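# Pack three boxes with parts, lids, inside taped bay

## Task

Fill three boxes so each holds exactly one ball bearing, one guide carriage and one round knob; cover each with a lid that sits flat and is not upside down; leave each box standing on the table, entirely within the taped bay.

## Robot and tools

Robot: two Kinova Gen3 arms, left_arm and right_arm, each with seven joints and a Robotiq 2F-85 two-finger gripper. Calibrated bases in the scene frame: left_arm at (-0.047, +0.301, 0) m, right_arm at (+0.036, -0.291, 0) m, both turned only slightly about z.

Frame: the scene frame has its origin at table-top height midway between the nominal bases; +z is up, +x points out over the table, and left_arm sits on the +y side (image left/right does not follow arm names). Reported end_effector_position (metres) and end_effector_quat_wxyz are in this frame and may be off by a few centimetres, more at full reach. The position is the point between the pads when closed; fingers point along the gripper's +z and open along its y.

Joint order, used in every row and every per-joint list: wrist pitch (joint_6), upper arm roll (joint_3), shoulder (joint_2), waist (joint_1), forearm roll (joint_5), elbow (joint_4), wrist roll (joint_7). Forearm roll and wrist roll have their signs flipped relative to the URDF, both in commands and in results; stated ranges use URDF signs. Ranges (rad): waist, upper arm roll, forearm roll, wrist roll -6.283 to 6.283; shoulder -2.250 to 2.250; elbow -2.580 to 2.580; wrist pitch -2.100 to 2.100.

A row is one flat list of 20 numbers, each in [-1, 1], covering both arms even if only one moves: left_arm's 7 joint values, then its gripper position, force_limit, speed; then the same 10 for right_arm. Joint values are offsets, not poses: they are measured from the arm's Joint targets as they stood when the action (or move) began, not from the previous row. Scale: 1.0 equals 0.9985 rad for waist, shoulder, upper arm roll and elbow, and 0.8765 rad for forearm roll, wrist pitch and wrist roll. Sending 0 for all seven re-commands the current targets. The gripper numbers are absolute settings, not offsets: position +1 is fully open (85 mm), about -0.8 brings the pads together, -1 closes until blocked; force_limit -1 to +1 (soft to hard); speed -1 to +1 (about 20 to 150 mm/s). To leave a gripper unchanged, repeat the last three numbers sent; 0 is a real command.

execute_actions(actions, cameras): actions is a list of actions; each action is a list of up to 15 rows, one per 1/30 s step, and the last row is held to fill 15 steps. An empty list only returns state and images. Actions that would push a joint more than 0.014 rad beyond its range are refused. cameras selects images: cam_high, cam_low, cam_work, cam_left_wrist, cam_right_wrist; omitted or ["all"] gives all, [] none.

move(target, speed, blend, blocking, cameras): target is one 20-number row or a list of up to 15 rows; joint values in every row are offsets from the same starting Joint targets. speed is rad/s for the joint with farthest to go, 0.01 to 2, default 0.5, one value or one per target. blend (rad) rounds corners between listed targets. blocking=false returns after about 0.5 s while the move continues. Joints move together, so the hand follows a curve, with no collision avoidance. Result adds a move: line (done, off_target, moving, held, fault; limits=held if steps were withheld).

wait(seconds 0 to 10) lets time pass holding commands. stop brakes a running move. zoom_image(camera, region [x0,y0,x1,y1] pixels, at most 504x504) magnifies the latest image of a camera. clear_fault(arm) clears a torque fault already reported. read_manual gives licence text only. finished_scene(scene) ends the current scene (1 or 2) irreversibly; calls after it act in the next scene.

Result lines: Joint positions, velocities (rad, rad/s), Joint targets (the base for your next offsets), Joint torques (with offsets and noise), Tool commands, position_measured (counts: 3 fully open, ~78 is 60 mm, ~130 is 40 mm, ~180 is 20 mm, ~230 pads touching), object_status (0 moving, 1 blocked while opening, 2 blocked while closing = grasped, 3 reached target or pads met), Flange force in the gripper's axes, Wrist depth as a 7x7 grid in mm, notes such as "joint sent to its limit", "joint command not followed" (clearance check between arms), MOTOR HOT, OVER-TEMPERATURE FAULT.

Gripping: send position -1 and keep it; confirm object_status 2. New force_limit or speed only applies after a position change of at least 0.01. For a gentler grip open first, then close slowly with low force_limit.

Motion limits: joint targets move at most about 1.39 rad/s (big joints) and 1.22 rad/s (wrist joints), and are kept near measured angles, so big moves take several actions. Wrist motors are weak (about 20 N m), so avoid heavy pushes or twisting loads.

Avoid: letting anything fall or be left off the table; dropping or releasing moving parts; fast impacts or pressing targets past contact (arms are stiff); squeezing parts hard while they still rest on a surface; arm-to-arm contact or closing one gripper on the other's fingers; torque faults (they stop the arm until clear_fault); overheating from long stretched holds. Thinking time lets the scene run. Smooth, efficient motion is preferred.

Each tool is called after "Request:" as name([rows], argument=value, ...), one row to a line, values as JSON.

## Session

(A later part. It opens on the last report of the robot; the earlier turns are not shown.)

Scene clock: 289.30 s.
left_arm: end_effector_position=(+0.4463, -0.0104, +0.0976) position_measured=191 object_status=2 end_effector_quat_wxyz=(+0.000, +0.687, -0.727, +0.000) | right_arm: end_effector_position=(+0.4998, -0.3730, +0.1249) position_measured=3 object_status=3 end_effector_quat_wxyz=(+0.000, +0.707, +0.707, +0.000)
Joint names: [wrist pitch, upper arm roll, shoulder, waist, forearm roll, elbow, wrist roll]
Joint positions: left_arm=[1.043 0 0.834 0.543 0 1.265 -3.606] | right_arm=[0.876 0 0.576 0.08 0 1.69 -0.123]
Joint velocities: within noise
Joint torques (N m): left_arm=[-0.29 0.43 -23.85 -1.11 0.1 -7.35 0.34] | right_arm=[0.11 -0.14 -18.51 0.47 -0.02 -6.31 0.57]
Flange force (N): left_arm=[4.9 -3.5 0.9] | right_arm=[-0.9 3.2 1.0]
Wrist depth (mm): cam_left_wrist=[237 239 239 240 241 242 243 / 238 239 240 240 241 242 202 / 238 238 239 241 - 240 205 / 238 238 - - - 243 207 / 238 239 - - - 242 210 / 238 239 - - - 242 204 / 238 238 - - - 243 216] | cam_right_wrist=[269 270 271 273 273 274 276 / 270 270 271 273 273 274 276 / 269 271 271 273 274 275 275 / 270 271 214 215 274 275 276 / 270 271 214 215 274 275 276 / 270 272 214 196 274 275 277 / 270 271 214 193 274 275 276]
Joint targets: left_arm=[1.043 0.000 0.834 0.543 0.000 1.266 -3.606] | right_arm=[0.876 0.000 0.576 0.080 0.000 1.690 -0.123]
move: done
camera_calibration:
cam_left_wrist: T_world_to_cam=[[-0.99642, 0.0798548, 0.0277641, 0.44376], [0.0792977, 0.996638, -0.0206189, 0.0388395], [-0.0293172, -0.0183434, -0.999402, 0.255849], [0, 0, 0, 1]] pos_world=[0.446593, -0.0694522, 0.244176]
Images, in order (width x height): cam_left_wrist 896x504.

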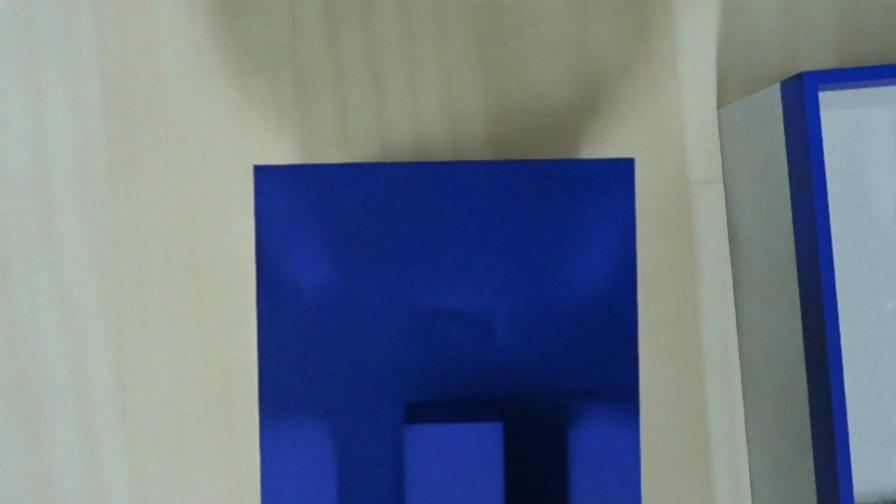

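Request:
move([
  [-0.0221,0,0.0111,0,0,0.0083,0,-1,-0.7,-0.8,0,0,0,0,0,0,0,1,-0.8,-1],
  [-0.0333,0,0.017,0,0,0.0123,0,-1,-0.7,-0.8,0,0,0,0,0,0,0,1,-0.8,-1],
], speed=[0.05,0.015], cameras=["cam_left_wrist","cam_low"])

Scene clock: 291.10 s.
left_arm: end_effector_position=(+0.4463, -0.0104, +0.0844) position_measured=191 object_status=2 end_effector_quat_wxyz=(+0.000, +0.687, -0.727, +0.000) | right_arm: end_effector_position=(+0.4998, -0.3730, +0.1249) position_measured=3 object_status=3 end_effector_quat_wxyz=(+0.000, +0.707, +0.707, +0.000)
Joint names: [wrist pitch, upper arm roll, shoulder, waist, forearm roll, elbow, wrist roll]
Joint positions: left_arm=[1.014 0 0.851 0.543 0 1.278 -3.606] | right_arm=[0.876 0 0.576 0.08 0 1.69 -0.123]
Joint velocities: within noise
Joint torques (N m): left_arm=[-0.62 0.54 -21.43 -0.99 0.09 -6.54 0.34] | right_arm=[0.18 -0.14 -18.48 0.42 -0.07 -6.3 0.49]
Flange force (N): left_arm=[4.0 -2.3 -3.6] | right_arm=[-0.8 3.1 1.2]
Wrist depth (mm): cam_left_wrist=[225 226 227 228 229 229 230 / 225 226 227 228 229 229 201 / 225 226 227 - - 229 195 / 225 226 - - - 229 196 / 225 226 - - - 230 192 / 225 226 - - - 229 203 / 225 226 - - - 230 206] | cam_right_wrist=[269 271 272 273 274 275 275 / 270 271 271 272 273 274 275 / 270 271 271 272 273 275 276 / 270 271 214 215 274 275 276 / 270 271 214 214 274 275 276 / 270 271 214 196 274 275 276 / 270 271 214 193 274 275 276]
Joint targets: left_arm=[1.014 0.000 0.851 0.543 0.000 1.278 -3.606] | right_arm=[0.876 0.000 0.576 0.080 0.000 1.690 -0.123]
move: done
camera_calibration:
cam_left_wrist: T_world_to_cam=[[-0.99642, 0.0798548, 0.0277641, 0.444127], [0.0792977, 0.996638, -0.0206189, 0.0385674], [-0.0293172, -0.0183434, -0.999402, 0.242657], [0, 0, 0, 1]] pos_world=[0.446593, -0.0694522, 0.230976]
Images, in order (width x height): cam_low 896x504, cam_left_wrist 896x504.

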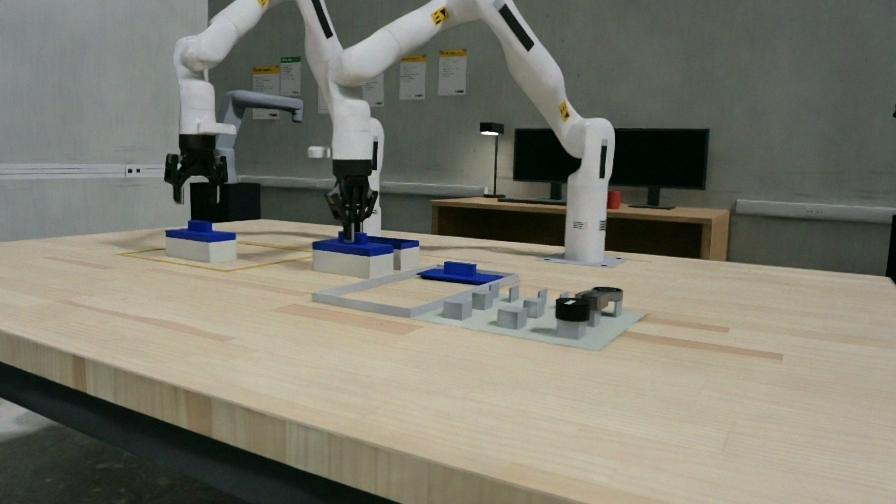

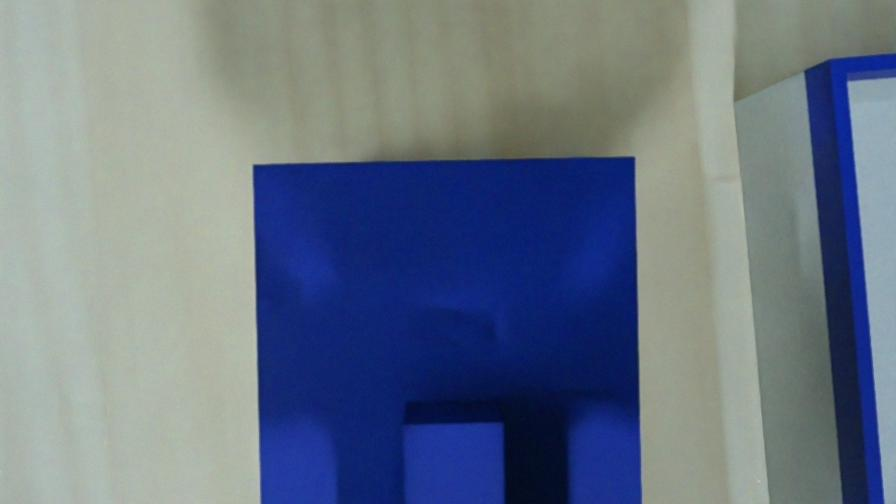

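Request:
zoom_image(camera="cam_low", region=[290, 210, 450, 300])

Scaled by 3.150.

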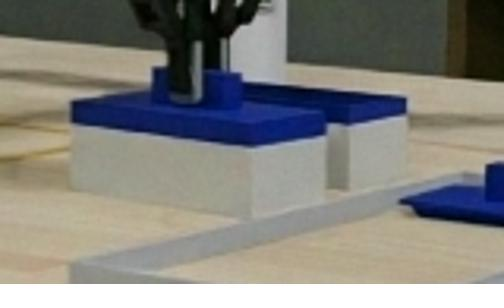

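Request:
move([
  [0,0,0,0,0,0,0,0.2,-0.7,-0.8,0,0,0,0,0,0,0,1,-0.8,-1],
  [0.1182,0,-0.0552,0,0,-0.0485,0,0.2,-0.7,-0.8,0,0,0,0,0,0,0,1,-0.8,-1],
  [0.185,0,-0.0457,-0.93,0,-0.0681,-0.7972,0.2,-0.7,-0.8,0.0844,0,0.0459,-0.785,0,-0.07,0.9616,1,-0.8,-1],
  [0.1297,0,-0.0457,-0.93,0,-0.0681,-0.7972,0.2,-0.7,-0.8,0.027,0,0.0459,-0.785,0,-0.07,0.9616,1,-0.8,-1],
], speed=[0.15,0.15,0.6,0.2], cameras=["cam_left_wrist","cam_right_wrist","cam_work"])

Scene clock: 296.93 s.
left_arm: end_effector_position=(+0.5019, +0.5112, +0.1298) position_measured=104 object_status=3 end_effector_quat_wxyz=(+0.000, +1.000, +0.000, -0.001) | right_arm: end_effector_position=(+0.4388, -0.0087, +0.1199) position_measured=3 object_status=3 end_effector_quat_wxyz=(+0.000, +0.728, +0.686, +0.000)
Joint names: [wrist pitch, upper arm roll, shoulder, waist, forearm roll, elbow, wrist roll]
Joint positions: left_arm=[1.127 0 0.806 -0.386 0 1.21 -4.304] | right_arm=[0.899 0 0.622 -0.704 0 1.62 0.72]
Joint velocities: within noise
Joint torques (N m): left_arm=[-0.31 0.44 -23.55 -1.08 0.12 -7.56 0.37] | right_arm=[0.16 -0.13 -19.45 0.42 -0.06 -6.4 0.5]
Flange force (N): left_arm=[6.2 0.4 0.0] | right_arm=[1.9 2.9 1.1]
Wrist depth (mm): cam_left_wrist=[270 270 270 271 271 272 272 / 270 271 271 271 271 271 272 / 270 271 271 227 271 272 272 / 271 271 270 228 272 272 273 / 271 271 271 272 272 273 273 / 271 272 272 239 273 273 274 / 271 272 272 234 273 273 273] | cam_right_wrist=[268 268 269 268 268 269 268 / 269 268 268 268 268 269 268 / 268 268 268 210 268 268 268 / 268 267 210 210 210 268 268 / 264 267 210 210 210 269 268 / 264 268 210 188 210 268 269 / 264 268 209 188 209 268 268]
Joint targets: left_arm=[1.127 0.000 0.806 -0.386 0.000 1.210 -4.304] | right_arm=[0.899 0.000 0.622 -0.704 0.000 1.620 0.720]
move: done
camera_calibration:
cam_left_wrist: T_world_to_cam=[[-0.0232796, -0.999358, 0.0272149, 0.519946], [-0.999537, 0.0227325, -0.0202415, 0.554593], [0.0196099, -0.0276735, -0.999425, 0.279462], [0, 0, 0, 1]] pos_world=[0.56096, 0.514739, 0.276377]
cam_right_wrist: T_world_to_cam=[[0.998094, -0.054698, 0.0285765, -0.446238], [-0.0544907, -0.998482, -0.00798625, 0.0699911], [0.02897, 0.00641387, -0.99956, 0.256096], [0, 0, 0, 1]] pos_world=[0.441782, 0.043834, 0.269294]
Images, in order (width x height): cam_work 896x504, cam_left_wrist 896x504, cam_right_wrist 896x504.

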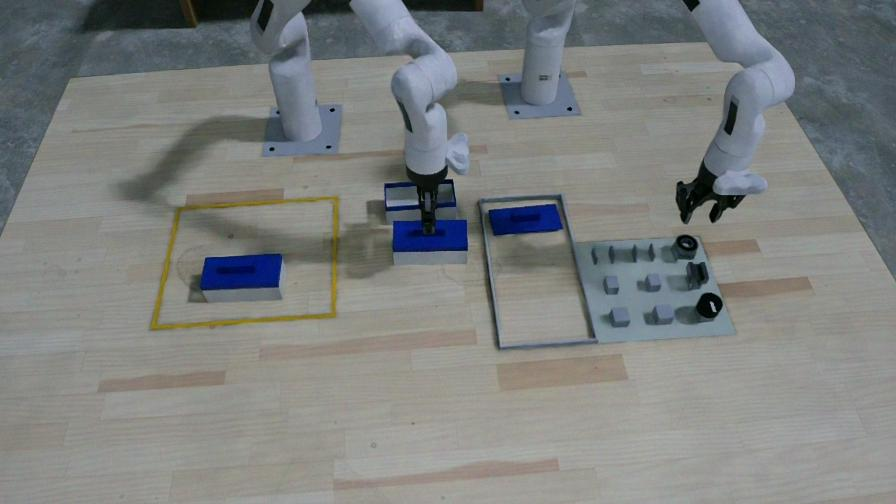

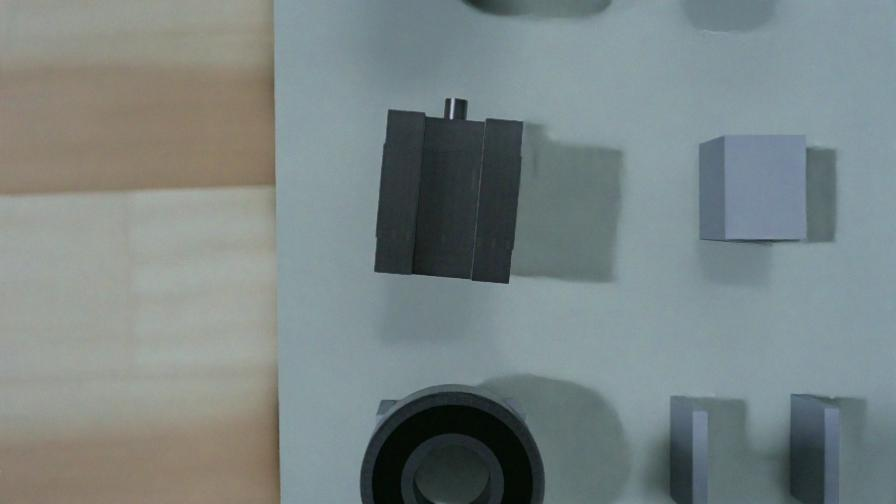

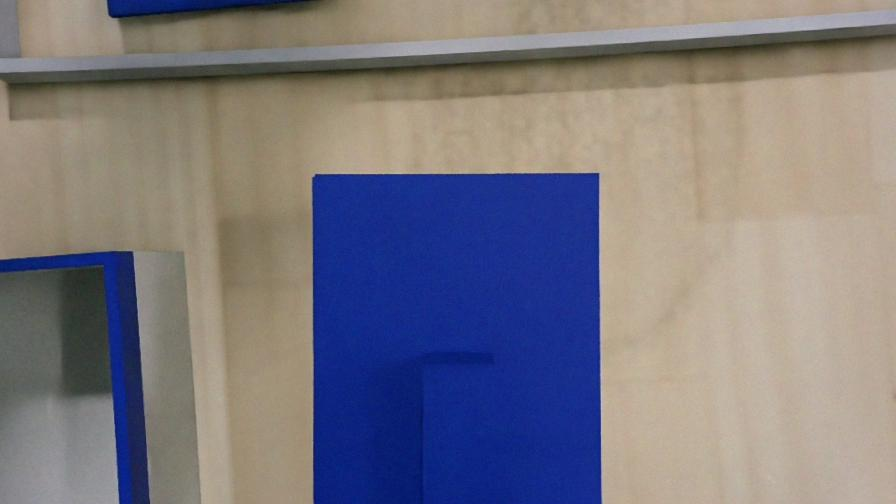

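Request:
zoom_image(camera="cam_left_wrist", region=[340, 360, 580, 504])

Scaled by 2.100 from the camera's 896x504 image, which has a finer 1280x720 frame.

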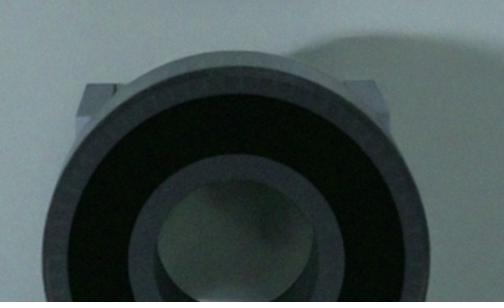

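Request:
move([
  [0,0,0,0,0,0,0,0.42,-0.6,-0.8,0,0,0,0,0,0,0,1,-0.8,-1],
  [-0.1513,0,0.075,0.0013,0,0.0564,0,0.42,-0.6,-0.8,-0.1248,0,0.0749,-0.0018,0,0.0347,0.0018,1,-0.8,-1],
  [-0.211,0,0.1107,0.0013,0,0.0732,0,-1,-0.6,-0.8,-0.2308,0,0.1436,-0.0018,0,0.059,0.0018,-1,-0.8,-1],
], speed=[0.25,0.25,0.13], blend=[0,0.01,0], cameras=["cam_left_wrist","cam_right_wrist"])

Scene clock: 303.33 s.
left_arm: end_effector_position=(+0.5033, +0.5109, +0.0450) position_measured=115 object_status=2 end_effector_quat_wxyz=(+0.000, +1.000, -0.001, +0.000) | right_arm: end_effector_position=(+0.4399, -0.0067, +0.0359) position_measured=50 object_status=0 end_effector_quat_wxyz=(+0.000, +0.728, +0.686, +0.000)
Joint names: [wrist pitch, upper arm roll, shoulder, waist, forearm roll, elbow, wrist roll]
Joint positions: left_arm=[0.942 0 0.916 -0.385 0 1.283 -4.304] | right_arm=[0.697 0 0.766 -0.706 0 1.679 0.721]
Joint velocities: within noise
Joint torques (N m): left_arm=[-0.84 0.45 -21.55 -1.1 0.15 -6.19 0.34] | right_arm=[-0.09 -0.45 -17.04 0.24 0.08 -4.21 0.51]
Flange force (N): left_arm=[4.6 1.0 -4.3] | right_arm=[0.9 1.9 -5.4]
Wrist depth (mm): cam_left_wrist=[186 186 186 186 186 187 187 / 186 186 186 - - 187 187 / 187 186 186 - - 188 187 / 187 187 186 - 187 187 188 / 187 187 187 187 187 188 188 / 187 187 187 187 188 188 188 / 187 187 187 187 188 188 189] | cam_right_wrist=[184 184 184 184 184 184 184 / 184 184 184 184 184 184 184 / 184 184 - - - 184 184 / 184 - - - - 184 184 / 183 - - - - 184 184 / 183 - - - - 184 184 / 183 - - - - - 184]
Joint targets: left_arm=[0.942 0.000 0.916 -0.385 0.000 1.283 -4.304] | right_arm=[0.697 0.000 0.766 -0.706 0.000 1.679 0.721]
move: done
camera_calibration:
cam_left_wrist: T_world_to_cam=[[-0.0247068, -0.999341, 0.0265769, 0.522795], [-0.999479, 0.02414, -0.0214417, 0.553565], [0.020786, -0.0270928, -0.999417, 0.193817], [0, 0, 0, 1]] pos_world=[0.562164, 0.514339, 0.191679]
cam_right_wrist: T_world_to_cam=[[0.998096, -0.0545989, 0.0286768, -0.444851], [-0.0543907, -0.998488, -0.00799039, 0.071334], [0.0290697, 0.00641543, -0.999557, 0.172043], [0, 0, 0, 1]] pos_world=[0.442883, 0.045834, 0.185294]
Images, in order (width x height): cam_left_wrist 896x504, cam_right_wrist 896x504.

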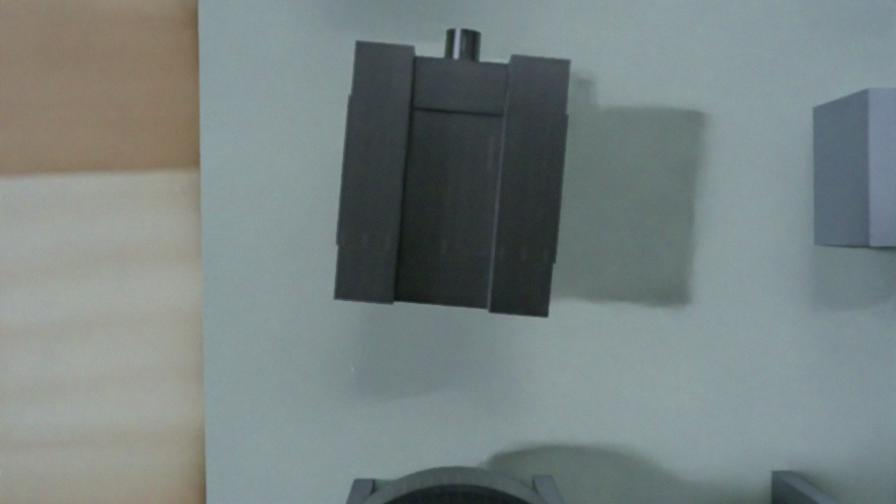

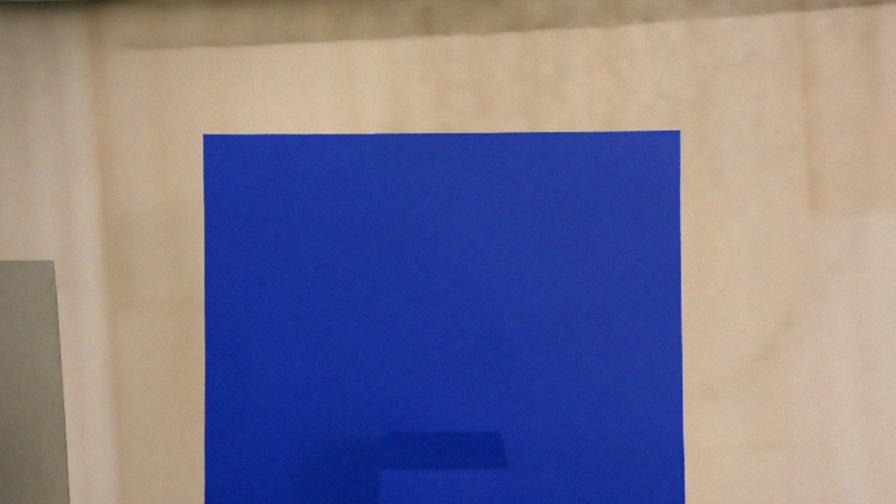

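Request:
move([
  [0.2131,0,-0.1094,0,0,-0.0777,0,-1,-0.6,-0.8,0.3248,0,-0.1817,0,0,-0.1034,0,-1,-0.8,-1],
  [-0.0059,0,-0.2189,0.8658,0,0.2241,-0.972,-1,-0.6,-0.8,0.1397,0,-0.3904,0.9887,0,0.2678,0.4767,-1,-0.8,-1],
], speed=[0.22,0.6], blend=[0.02,0], cameras=["cam_left_wrist","cam_work"])

Scene clock: 312.10 s.
left_arm: end_effector_position=(+0.4119, +0.0474, +0.1100) position_measured=115 object_status=2 end_effector_quat_wxyz=(+0.000, +1.000, -0.007, +0.000) | right_arm: end_effector_position=(+0.3921, -0.4368, +0.1503) position_measured=50 object_status=2 end_effector_quat_wxyz=(+0.000, +0.999, +0.054, +0.000)
Joint names: [wrist pitch, upper arm roll, shoulder, waist, forearm roll, elbow, wrist roll]
Joint positions: left_arm=[0.937 0 0.697 0.48 0 1.507 -5.156] | right_arm=[0.819 0 0.376 0.281 0 1.946 1.139]
Joint velocities: within noise
Joint torques (N m): left_arm=[-0.3 0.35 -21.65 -1.19 0.16 -6.96 0.35] | right_arm=[0.15 -0.04 -15.97 0.4 -0.1 -6.82 0.53]
Flange force (N): left_arm=[2.8 5.0 1.6] | right_arm=[2.3 2.0 4.8]
Wrist depth (mm): cam_left_wrist=[251 252 252 252 252 252 253 / 252 252 252 252 253 253 253 / 252 252 253 253 253 253 254 / 252 252 253 253 253 253 254 / 252 253 253 253 253 254 254 / 253 253 253 253 254 254 254 / 242 253 254 254 254 254 255] | cam_right_wrist=[238 217 217 240 299 300 301 / 238 239 239 240 299 300 301 / 297 267 - - - - 301 / 297 - - - - - 301 / 296 - - - - - 301 / 296 - - - - - 301 / 297 - - - - - 301]
Joint targets: left_arm=[0.937 0.000 0.697 0.480 0.000 1.507 -5.156] | right_arm=[0.820 0.000 0.376 0.281 0.000 1.946 1.139]
move: done
camera_calibration:
cam_left_wrist: T_world_to_cam=[[-0.0371157, -0.998947, 0.0269756, 0.0606252], [-0.999095, 0.0365329, -0.021786, 0.474119], [0.0207776, -0.0277598, -0.999399, 0.248134], [0, 0, 0, 1]] pos_world=[0.470785, 0.0501285, 0.256678]
Images, in order (width x height): cam_work 896x504, cam_left_wrist 896x504.

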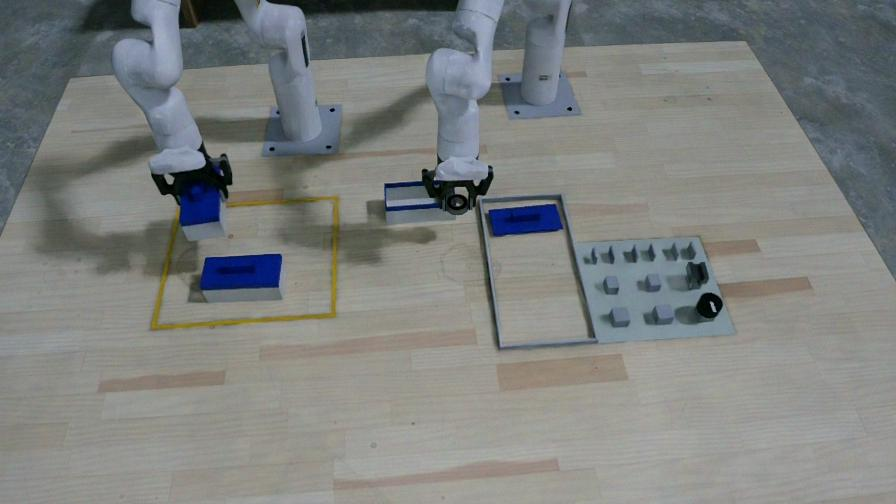

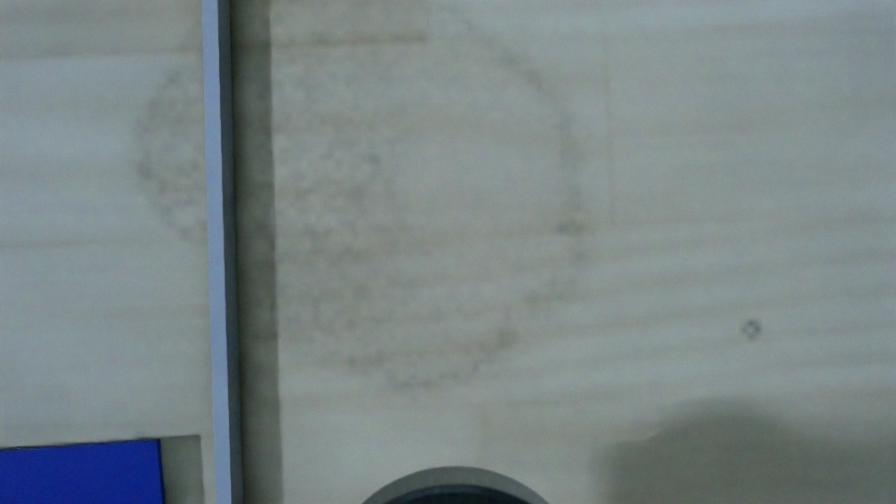

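Request:
move([
  [-0.055,0,-0.0265,0.2165,0,0.0753,-0.2429,-1,-0.6,-0.8,-0.0142,0,-0.0163,0.0746,0,0.0283,0.0364,-1,-0.8,-1],
  [-0.055,0,-0.0265,0.2165,0,0.0753,-0.2429,-1,-0.6,-0.8,-0.3243,0,0.16,0.0746,0,0.1242,0.0364,-1,-0.8,-1],
], speed=[0.4,0.3], blend=[0.01,0], cameras=["cam_left_wrist","cam_work","cam_right_wrist"])

Scene clock: 314.77 s.
left_arm: end_effector_position=(+0.3326, -0.0338, +0.1049) position_measured=115 object_status=2 end_effector_quat_wxyz=(+0.000, +1.000, -0.009, +0.000) | right_arm: end_effector_position=(+0.3721, -0.4595, +0.0651) position_measured=50 object_status=2 end_effector_quat_wxyz=(+0.000, +1.000, +0.000, +0.000)
Joint names: [wrist pitch, upper arm roll, shoulder, waist, forearm roll, elbow, wrist roll]
Joint positions: left_arm=[0.889 0 0.671 0.696 0 1.582 -5.369] | right_arm=[0.535 0 0.535 0.356 0 2.07 1.171]
Joint velocities: within noise
Joint torques (N m): left_arm=[-0.34 0.33 -20.88 -1.18 0.21 -6.65 0.37] | right_arm=[0.18 -0.09 -16.86 0.46 -0.06 -4.58 0.52]
Flange force (N): left_arm=[1.6 5.5 1.4] | right_arm=[2.3 1.2 5.7]
Wrist depth (mm): cam_left_wrist=[248 248 248 248 248 248 248 / 248 248 248 248 248 248 248 / 249 248 248 248 248 248 248 / 249 248 248 248 248 248 248 / 249 249 248 248 248 248 248 / 249 207 224 214 246 220 248 / 215 246 246 246 246 223 249] | cam_right_wrist=[- - - 213 213 214 214 / 211 212 212 213 213 214 214 / 212 - - - - - 214 / 211 - - - - - 214 / 212 - - - - - 215 / 212 - - - - - 214 / 212 - - - - - 214]
Joint targets: left_arm=[0.889 0.000 0.671 0.696 0.000 1.582 -5.369] | right_arm=[0.535 0.000 0.536 0.356 0.000 2.070 1.171]
move: done
camera_calibration:
cam_left_wrist: T_world_to_cam=[[-0.040402, -0.998825, 0.0267663, -0.0221512], [-0.998977, 0.0398344, -0.0214135, 0.39772], [0.0203221, -0.027604, -0.999412, 0.242512], [0, 0, 0, 1]] pos_world=[0.39149, -0.0312738, 0.251479]
cam_right_wrist: T_world_to_cam=[[0.00470353, -0.999576, 0.0287504, -0.467327], [-0.999954, -0.00494141, -0.00820841, 0.424239], [0.00834699, -0.0287104, -0.999553, 0.197664], [0, 0, 0, 1]] pos_world=[0.424768, -0.459358, 0.214493]
Images, in order (width x height): cam_work 896x504, cam_left_wrist 896x504, cam_right_wrist 896x504.

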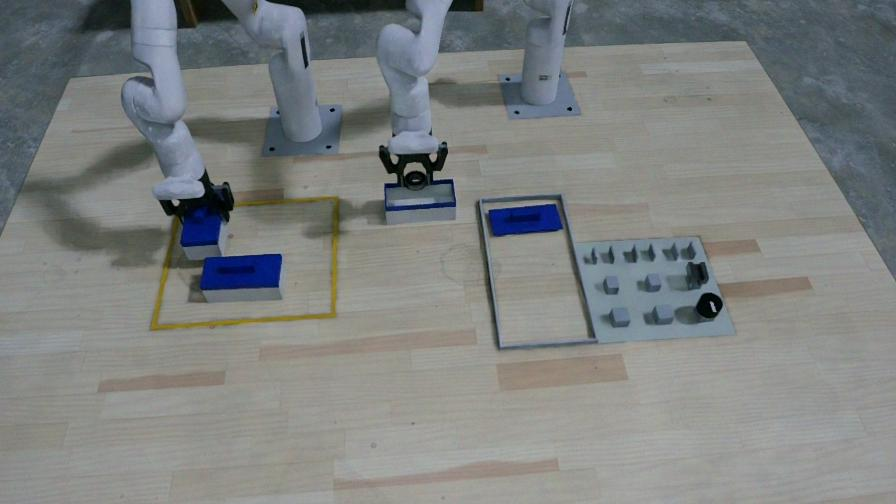

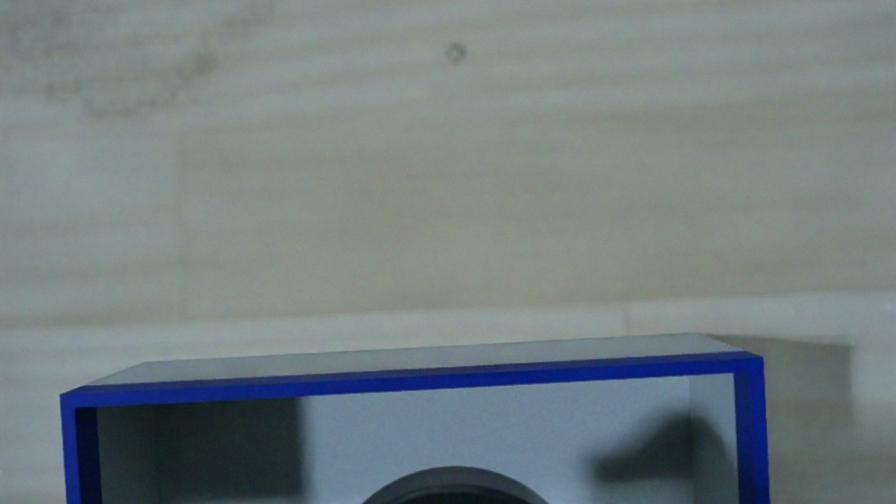

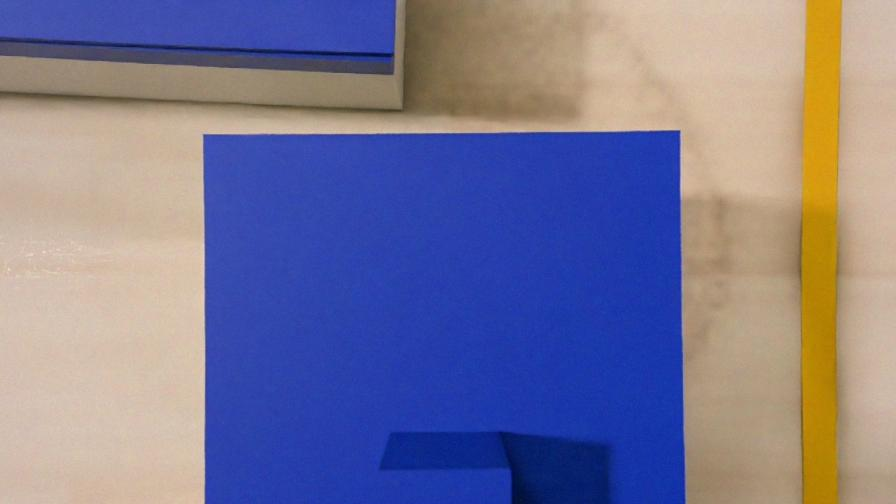

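Request:
zoom_image(camera="cam_work", region=[140, 170, 350, 340])

Scaled by 2.400.

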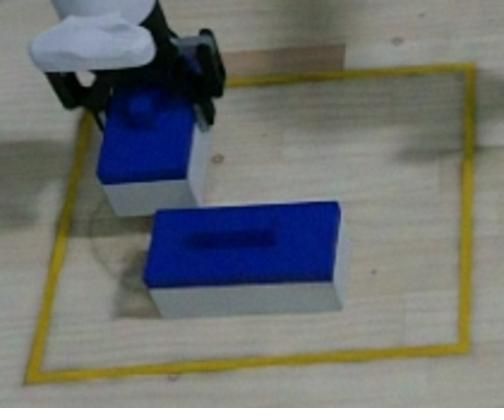

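Request:
move([
  [-0.0528,0,0.0335,0.0061,0,0.0128,0,-1,-0.6,-0.8,-0.0997,0,0.0685,0,0,0.0191,0,-1,-0.8,-1],
  [-0.1341,0,0.0829,0.0061,0,0.0348,0,-1,-0.6,-0.8,-0.1014,0,0.0697,0,0,0.0194,0,1,-0.8,-1],
  [-0.2124,0,0.1364,0.0061,0,0.05,0,0.23,-0.6,-0.8,0.1994,0,-0.1194,0,0,-0.0557,0,1,-0.8,-1],
  [0.0753,0,-0.0332,0.0061,0,-0.0328,0,0.23,-0.6,-0.8,0.1994,0,-0.1194,0,0,-0.0557,0,1,-0.8,-1],
], speed=[0.12,0.12,0.15,0.25], cameras=["cam_left_wrist","cam_work"])

Scene clock: 324.77 s.
left_arm: end_effector_position=(+0.3316, -0.0370, +0.1298) position_measured=100 object_status=3 end_effector_quat_wxyz=(+0.000, +1.000, -0.012, +0.000) | right_arm: end_effector_position=(+0.3722, -0.4595, +0.1201) position_measured=3 object_status=3 end_effector_quat_wxyz=(+0.000, +1.000, +0.000, +0.000)
Joint names: [wrist pitch, upper arm roll, shoulder, waist, forearm roll, elbow, wrist roll]
Joint positions: left_arm=[0.955 0 0.638 0.702 0 1.549 -5.369] | right_arm=[0.71 0 0.416 0.356 0 2.015 1.171]
Joint velocities: within noise
Joint torques (N m): left_arm=[-0.42 0.33 -20.24 -1.13 0.16 -6.76 0.36] | right_arm=[0.08 -0.25 -14.57 0.42 -0.06 -5.28 0.53]
Flange force (N): left_arm=[1.9 5.5 0.0] | right_arm=[2.4 1.8 1.1]
Wrist depth (mm): cam_left_wrist=[273 274 274 274 275 275 276 / 273 274 274 274 275 275 276 / 273 274 274 274 275 275 275 / 273 273 274 274 275 275 276 / 273 273 273 274 274 275 275 / 272 252 256 249 271 265 275 / 272 270 270 257 271 250 275] | cam_right_wrist=[210 210 211 271 271 272 274 / 210 210 211 271 271 272 273 / 266 268 269 270 270 272 273 / 267 268 210 211 211 272 273 / 266 267 210 211 212 271 272 / 266 267 210 205 212 271 272 / 266 267 210 188 211 270 271]
Joint targets: left_arm=[0.955 0.000 0.638 0.702 0.000 1.549 -5.369] | right_arm=[0.710 0.000 0.416 0.356 0.000 2.015 1.171]
move: done
camera_calibration:
cam_left_wrist: T_world_to_cam=[[-0.0464941, -0.998561, 0.0267301, -0.0240582], [-0.998718, 0.0459318, -0.0212771, 0.397583], [0.0200187, -0.0276851, -0.999416, 0.267532], [0, 0, 0, 1]] pos_world=[0.390599, -0.0348786, 0.276478]
Images, in order (width x height): cam_work 896x504, cam_left_wrist 896x504.

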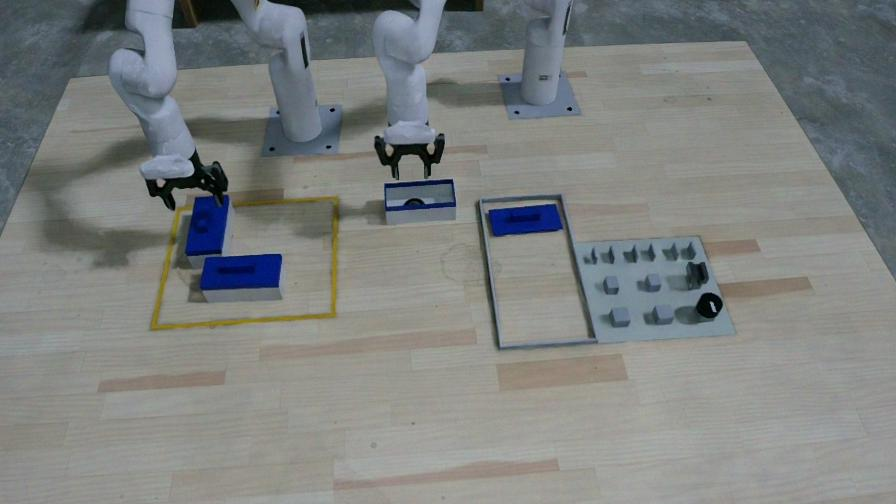

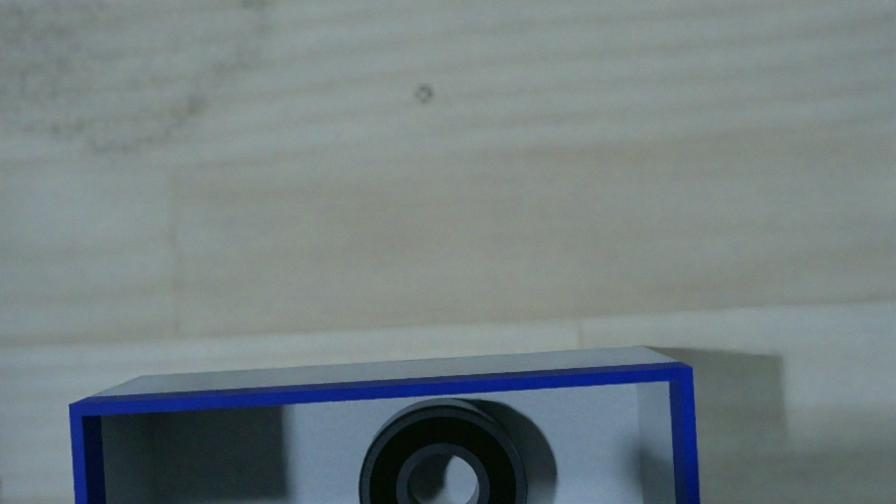

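Request:
zoom_image(camera="cam_work", region=[140, 170, 350, 340])

Scaled by 2.400.

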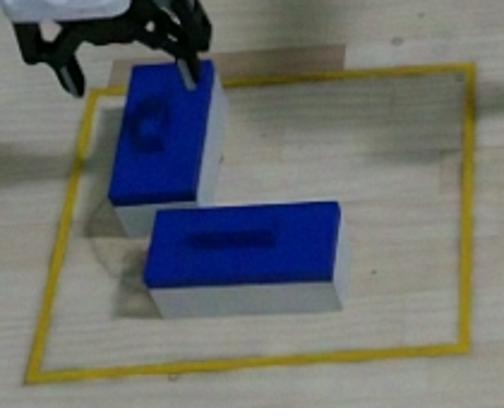

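Request:
move(target=[0.3363,0,0.275,-0.8038,0,-0.5319,0.9876,0.3,-0.6,-0.8,0,0,0,0,0,0,0,1,-0.8,-1], speed=0.8, cameras=[])

Scene clock: 329.17 s.
left_arm: end_effector_position=(+0.5667, +0.3514, +0.1205) position_measured=91 object_status=3 end_effector_quat_wxyz=(+0.003, +0.999, -0.043, -0.019) | right_arm: end_effector_position=(+0.3722, -0.4595, +0.1201) position_measured=3 object_status=3 end_effector_quat_wxyz=(+0.000, +1.000, +0.000, +0.000)
Joint names: [wrist pitch, upper arm roll, shoulder, waist, forearm roll, elbow, wrist roll]
Joint positions: left_arm=[1.25 0 0.912 -0.1 0 1.018 -4.504] | right_arm=[0.71 0 0.416 0.356 0 2.015 1.171]
Joint velocities: within noise
Joint torques (N m): left_arm=[-0.25 0.41 -25.11 -1.4 0.2 -7.71 0.37] | right_arm=[0.08 -0.22 -14.48 0.53 -0.07 -5.27 0.5]
Flange force (N): left_arm=[7.2 1.8 -0.5] | right_arm=[2.4 1.4 0.9]
Wrist depth (mm): cam_left_wrist=[258 258 259 259 259 260 260 / 258 259 259 259 260 261 261 / 258 235 260 236 260 262 262 / 260 260 260 260 261 262 263 / 260 261 261 261 262 263 263 / 261 261 262 262 263 263 264 / 261 237 262 262 263 263 265] | cam_right_wrist=[210 210 211 270 271 272 273 / 209 210 211 270 271 273 273 / 266 268 268 270 271 272 273 / 267 267 210 211 212 271 272 / 266 267 210 211 211 271 272 / 267 267 210 205 211 271 272 / 266 266 210 188 211 270 271]
Joint targets: left_arm=[1.250 0.000 0.912 -0.101 0.000 1.018 -4.504] | right_arm=[0.710 0.000 0.416 0.356 0.000 2.015 1.171]
move: done
No camera images: "cameras" was empty.

Request:
execute_actions(actions=[], cameras=[])

Scene clock: 332.57 s.
left_arm: end_effector_position=(+0.5667, +0.3515, +0.1205) position_measured=91 object_status=3 end_effector_quat_wxyz=(+0.003, +0.999, -0.043, -0.019) | right_arm: end_effector_position=(+0.3722, -0.4595, +0.1201) position_measured=3 object_status=3 end_effector_quat_wxyz=(+0.000, +1.000, +0.000, +0.000)
Joint names: [wrist pitch, upper arm roll, shoulder, waist, forearm roll, elbow, wrist roll]
Joint positions: left_arm=[1.25 0 0.912 -0.101 0 1.018 -4.504] | right_arm=[0.71 0 0.416 0.356 0 2.015 1.171]
Joint velocities: within noise
Joint torques (N m): left_arm=[-0.23 0.42 -25.18 -1.08 0.17 -7.81 0.34] | right_arm=[0.06 -0.27 -14.55 0.4 -0.06 -5.26 0.52]
Flange force (N): left_arm=[6.7 1.3 -0.2] | right_arm=[2.4 1.8 1.0]
Wrist depth (mm): cam_left_wrist=[258 258 259 259 259 260 261 / 258 259 259 260 260 261 261 / 258 235 260 236 261 261 262 / 259 260 260 261 261 262 262 / 260 261 261 262 262 263 263 / 260 261 262 262 263 264 264 / 261 237 262 262 263 264 265] | cam_right_wrist=[210 210 211 270 272 272 273 / 210 210 211 271 271 272 272 / 267 267 268 269 271 272 273 / 267 267 211 211 212 271 273 / 266 266 210 211 211 271 272 / 265 267 210 205 212 271 272 / 265 267 210 188 211 270 271]
Joint targets: left_arm=[1.250 0.000 0.912 -0.101 0.000 1.018 -4.504] | right_arm=[0.710 0.000 0.416 0.356 0.000 2.015 1.171]
Tool commands: left_gripper/position=+0.3 left_gripper/force_limit=-0.6 left_gripper/speed=-0.8 right_gripper/position=+1.0 right_gripper/force_limit=-0.8 right_gripper/speed=-1.0
No camera images: "cameras" was empty.

Request:
move([
  [0.1002,0,0.08267,-0.23952,0,-0.15903,0.29568,0.3,-0.6,-0.8,0,0,0,0,0,0,0,1,-0.8,-1],
  [0.0432,0,0.08267,-0.23952,0,-0.15903,0.29568,0.3,-0.6,-0.8,0,0,0,0,0,0,0,1,-0.8,-1],
], speed=[0.6,0.1], cameras=["cam_left_wrist"])

Scene clock: 334.37 s.
left_arm: end_effector_position=(+0.5744, +0.5094, +0.1147) position_measured=91 object_status=3 end_effector_quat_wxyz=(+0.000, +0.999, -0.053, +0.000) | right_arm: end_effector_position=(+0.3722, -0.4595, +0.1201) position_measured=3 object_status=3 end_effector_quat_wxyz=(+0.000, +1.000, +0.000, +0.000)
Joint names: [wrist pitch, upper arm roll, shoulder, waist, forearm roll, elbow, wrist roll]
Joint positions: left_arm=[1.288 0 0.995 -0.34 0 0.859 -4.245] | right_arm=[0.71 0 0.416 0.356 0 2.015 1.171]
Joint velocities: within noise
Joint torques (N m): left_arm=[-0.29 0.49 -26.4 -1.03 0.12 -8.1 0.34] | right_arm=[0.07 -0.27 -14.5 0.42 -0.08 -5.3 0.51]
Flange force (N): left_arm=[7.6 -1.0 -0.2] | right_arm=[2.2 1.7 1.0]
Wrist depth (mm): cam_left_wrist=[254 254 254 255 256 256 257 / 254 255 254 209 256 241 257 / 254 255 208 209 256 232 258 / 255 255 255 209 256 257 258 / 255 255 255 256 256 257 258 / 255 256 256 256 257 257 258 / 255 256 256 220 258 257 234] | cam_right_wrist=[210 211 211 270 271 272 274 / 210 210 211 270 272 272 273 / 267 267 268 270 271 271 272 / 267 267 211 211 212 272 272 / 265 268 210 211 212 271 272 / 266 267 210 206 211 271 272 / 266 267 210 189 211 270 271]
Joint targets: left_arm=[1.288 0.000 0.995 -0.340 0.000 0.859 -4.245] | right_arm=[0.710 0.000 0.416 0.356 0.000 2.015 1.171]
move: done
camera_calibration:
cam_left_wrist: T_world_to_cam=[[-0.129224, -0.991255, 0.02674, 0.577071], [-0.991463, 0.128685, -0.0209878, 0.568212], [0.0173632, -0.0292238, -0.999422, 0.265037], [0, 0, 0, 1]] pos_world=[0.633331, 0.506649, 0.261378]
Images, in order (width x height): cam_left_wrist 896x504.

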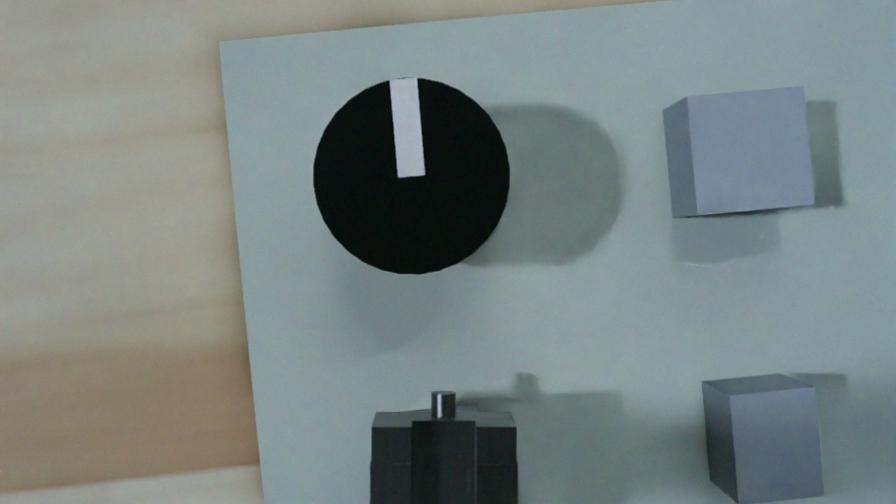

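Request:
move([
  [-0.07539,0,0.02877,0,0,0.03741,0,0.3,-0.6,-0.8,0,0,0,0,0,0,0,1,-0.8,-1],
  [-0.13627,0,0.05762,0,0,0.062,0,-1,-0.6,-0.8,0,0,0,0,0,0,0,1,-0.8,-1],
  [0,0,0,0,0,0,0,-1,-0.6,-0.8,0,0,0,0,0,0,0,1,-0.8,-1],
], speed=[0.15,0.1,0.15], cameras=["cam_left_wrist"])

Scene clock: 339.10 s.
left_arm: end_effector_position=(+0.5744, +0.5094, +0.1147) position_measured=148 object_status=2 end_effector_quat_wxyz=(+0.000, +0.999, -0.053, +0.000) | right_arm: end_effector_position=(+0.3722, -0.4595, +0.1201) position_measured=3 object_status=3 end_effector_quat_wxyz=(+0.000, +1.000, +0.000, +0.000)
Joint names: [wrist pitch, upper arm roll, shoulder, waist, forearm roll, elbow, wrist roll]
Joint positions: left_arm=[1.288 0 0.995 -0.34 0 0.859 -4.245] | right_arm=[0.71 0 0.416 0.356 0 2.015 1.171]
Joint velocities: within noise
Joint torques (N m): left_arm=[-0.38 0.51 -27.12 -1.01 0.13 -8.5 0.35] | right_arm=[0.1 -0.23 -14.48 0.44 -0.06 -5.3 0.49]
Flange force (N): left_arm=[7.4 -1.0 0.8] | right_arm=[2.2 1.5 1.0]
Wrist depth (mm): cam_left_wrist=[257 257 257 258 258 257 257 / 256 257 256 256 257 257 257 / 256 257 210 210 257 239 233 / 256 257 256 210 257 257 257 / 256 257 256 256 257 257 257 / 257 257 256 256 256 257 257 / 256 256 256 239 257 257 232] | cam_right_wrist=[210 211 211 271 271 273 273 / 209 210 211 270 271 272 273 / 266 268 269 270 271 272 272 / 266 268 210 211 212 271 272 / 267 267 210 211 212 271 272 / 266 267 210 206 211 270 272 / 266 266 210 189 211 270 271]
Joint targets: left_arm=[1.288 0.000 0.995 -0.340 0.000 0.859 -4.245] | right_arm=[0.710 0.000 0.416 0.356 0.000 2.015 1.171]
move: done
camera_calibration:
cam_left_wrist: T_world_to_cam=[[-0.129123, -0.991265, 0.0268527, 0.577085], [-0.991478, 0.128585, -0.0209004, 0.568234], [0.017265, -0.0293226, -0.999421, 0.265051], [0, 0, 0, 1]] pos_world=[0.63333, 0.506749, 0.261278]
Images, in order (width x height): cam_left_wrist 896x504.

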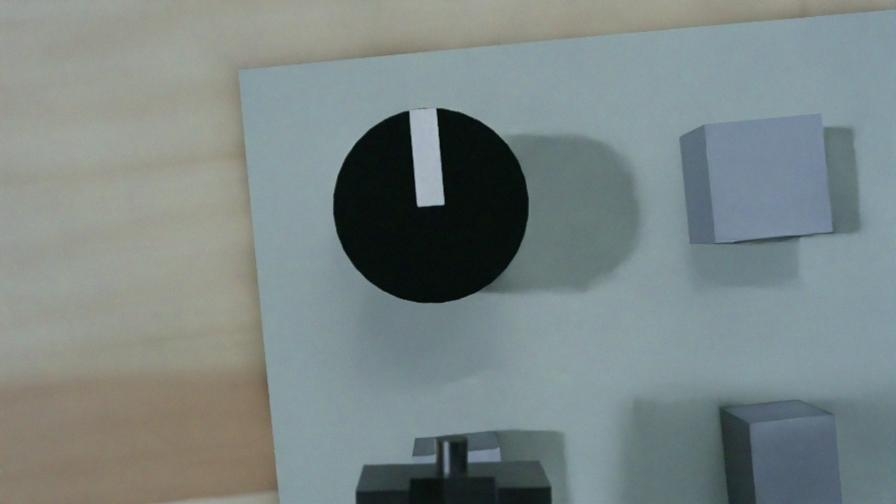

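Request:
move(target=[-0.33025,0,-0.25267,0.63644,0,0.54257,-0.8014,-1,-0.6,-0.8,0,0,0,0,0,0,0,1,-0.8,-1], speed=0.7, cameras=[])

Request:
execute_actions(actions=[], cameras=["cam_left_wrist"])

Scene clock: 342.17 s.
left_arm: end_effector_position=(+0.4747, +0.1288, +0.1131) position_measured=148 object_status=2 end_effector_quat_wxyz=(+0.000, +1.000, -0.020, +0.000) | right_arm: end_effector_position=(+0.3722, -0.4595, +0.1201) position_measured=3 object_status=3 end_effector_quat_wxyz=(+0.000, +1.000, +0.000, +0.000)
Joint names: [wrist pitch, upper arm roll, shoulder, waist, forearm roll, elbow, wrist roll]
Joint positions: left_arm=[0.998 0 0.743 0.296 0 1.401 -4.947] | right_arm=[0.71 0 0.416 0.356 0 2.015 1.171]
Joint velocities: within noise
Joint torques (N m): left_arm=[-0.31 0.38 -22.63 -1.18 0.14 -7.36 0.35] | right_arm=[0.06 -0.17 -14.53 0.44 -0.06 -5.2 0.48]
Flange force (N): left_arm=[3.7 4.1 1.5] | right_arm=[2.6 1.7 0.9]
Wrist depth (mm): cam_left_wrist=[253 254 254 254 255 256 257 / 254 254 254 255 256 256 257 / 253 255 255 255 256 257 257 / 254 255 255 256 256 257 257 / 254 255 255 256 256 257 258 / 255 255 256 256 257 257 258 / 255 256 256 256 257 257 258] | cam_right_wrist=[210 210 211 270 271 272 273 / 209 210 211 270 271 272 273 / 267 267 269 270 271 272 273 / 266 267 210 211 212 272 273 / 266 267 210 211 212 271 272 / 265 267 210 206 211 271 272 / 266 267 209 188 211 270 271]
Joint targets: left_arm=[0.998 0.000 0.743 0.296 0.000 1.401 -4.947] | right_arm=[0.710 0.000 0.416 0.356 0.000 2.015 1.171]
move: done
No camera images: "cameras" was empty.

Scene clock: 342.17 s.
left_arm: end_effector_position=(+0.4747, +0.1288, +0.1131) position_measured=148 object_status=2 end_effector_quat_wxyz=(+0.000, +1.000, -0.020, +0.000) | right_arm: end_effector_position=(+0.3722, -0.4595, +0.1201) position_measured=3 object_status=3 end_effector_quat_wxyz=(+0.000, +1.000, +0.000, +0.000)
Joint names: [wrist pitch, upper arm roll, shoulder, waist, forearm roll, elbow, wrist roll]
Joint positions: left_arm=[0.998 0 0.743 0.296 0 1.401 -4.947] | right_arm=[0.71 0 0.416 0.356 0 2.015 1.171]
Joint velocities: within noise
Joint torques (N m): left_arm=[-0.31 0.38 -22.63 -1.18 0.14 -7.36 0.35] | right_arm=[0.06 -0.17 -14.53 0.44 -0.06 -5.2 0.48]
Flange force (N): left_arm=[3.7 4.1 1.5] | right_arm=[2.6 1.7 0.9]
Wrist depth (mm): cam_left_wrist=[253 254 254 254 255 256 257 / 254 254 254 255 256 256 257 / 253 255 255 255 256 257 257 / 254 255 255 256 256 257 257 / 254 255 255 256 256 257 258 / 255 255 256 256 257 257 258 / 255 256 256 256 257 257 258] | cam_right_wrist=[210 210 211 270 271 272 273 / 209 210 211 270 271 272 273 / 267 267 269 270 271 272 273 / 266 267 210 211 212 272 273 / 266 267 210 211 212 271 272 / 265 267 210 206 211 271 272 / 266 267 209 188 211 270 271]
Joint targets: left_arm=[0.998 0.000 0.743 0.296 0.000 1.401 -4.947] | right_arm=[0.710 0.000 0.416 0.356 0.000 2.015 1.171]
Tool commands: left_gripper/position=-1.0 left_gripper/force_limit=-0.6 left_gripper/speed=-0.8 right_gripper/position=+1.0 right_gripper/force_limit=-0.8 right_gripper/speed=-1.0
camera_calibration:
cam_left_wrist: T_world_to_cam=[[-0.0624861, -0.997688, 0.026718, 0.156114], [-0.997852, 0.0619247, -0.0213488, 0.529972], [0.0196449, -0.0279946, -0.999415, 0.252683], [0, 0, 0, 1]] pos_world=[0.533625, 0.130008, 0.259679]
Images, in order (width x height): cam_left_wrist 896x504.

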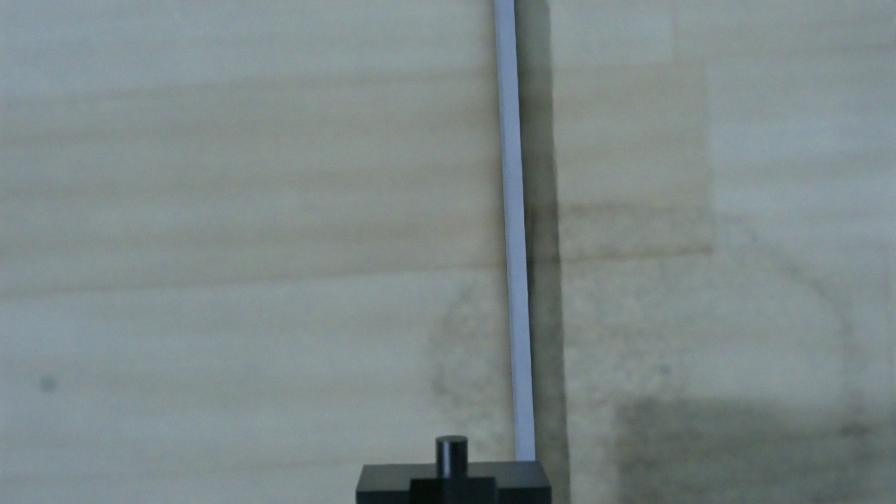

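Request:
move([
  [-0.1322,0,-0.13605,0.34269,0,0.29215,-0.43152,-1,-0.6,-0.8,0,0,0,0,0,0,0,1,-0.8,-1],
  [-0.17783,0,-0.13605,0.34269,0,0.29215,-0.43152,-1,-0.6,-0.8,0,0,0,0,0,0,0,1,-0.8,-1],
], speed=[0.6,0.1], cameras=["cam_left_wrist"])

Scene clock: 343.90 s.
left_arm: end_effector_position=(+0.3259, +0.0068, +0.1098) position_measured=148 object_status=2 end_effector_quat_wxyz=(+0.000, +1.000, -0.002, +0.000) | right_arm: end_effector_position=(+0.3722, -0.4595, +0.1201) position_measured=3 object_status=3 end_effector_quat_wxyz=(+0.000, +1.000, +0.000, +0.000)
Joint names: [wrist pitch, upper arm roll, shoulder, waist, forearm roll, elbow, wrist roll]
Joint positions: left_arm=[0.842 0 0.607 0.638 0 1.693 -5.325] | right_arm=[0.71 0 0.416 0.356 0 2.015 1.171]
Joint velocities: within noise
Joint torques (N m): left_arm=[-0.33 0.34 -19.51 -1.15 0.15 -6.35 0.38] | right_arm=[0.06 -0.25 -14.52 0.43 -0.09 -5.3 0.48]
Flange force (N): left_arm=[1.6 5.4 1.4] | right_arm=[2.3 1.6 1.0]
Wrist depth (mm): cam_left_wrist=[252 252 252 253 253 253 253 / 252 252 252 253 252 253 253 / 252 252 253 252 253 254 254 / 252 253 253 253 254 254 254 / 253 253 253 249 241 251 229 / 253 253 250 251 237 251 249 / 252 253 251 251 238 238 239] | cam_right_wrist=[209 210 211 271 271 272 274 / 210 210 211 270 271 272 273 / 266 268 268 269 270 271 273 / 266 268 211 211 212 271 273 / 265 268 210 211 212 271 272 / 266 267 210 206 212 270 271 / 266 267 210 188 211 270 271]
Joint targets: left_arm=[0.842 0.000 0.607 0.638 0.000 1.693 -5.325] | right_arm=[0.710 0.000 0.416 0.356 0.000 2.015 1.171]
move: done
camera_calibration:
cam_left_wrist: T_world_to_cam=[[-0.026509, -0.99929, 0.0267633, 0.013468], [-0.999433, 0.0259379, -0.0214653, 0.389891], [0.0207558, -0.0273171, -0.999411, 0.248616], [0, 0, 0, 1]] pos_world=[0.384867, 0.010137, 0.256479]
Images, in order (width x height): cam_left_wrist 896x504.

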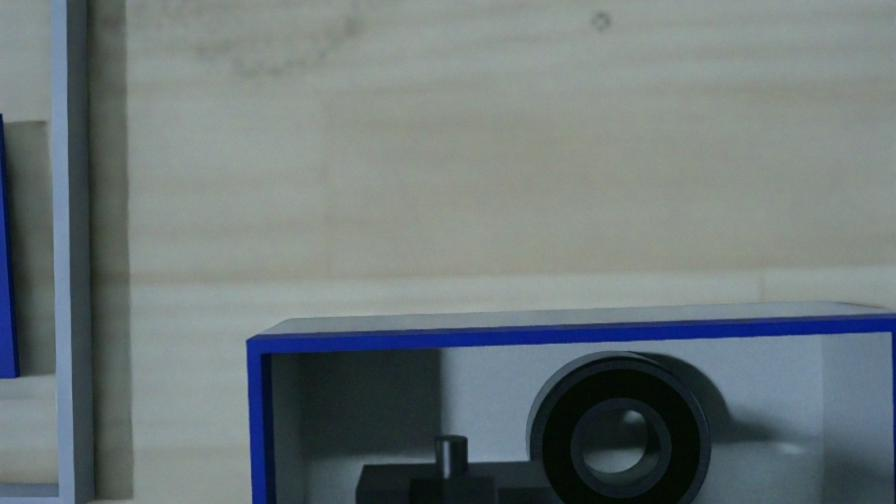

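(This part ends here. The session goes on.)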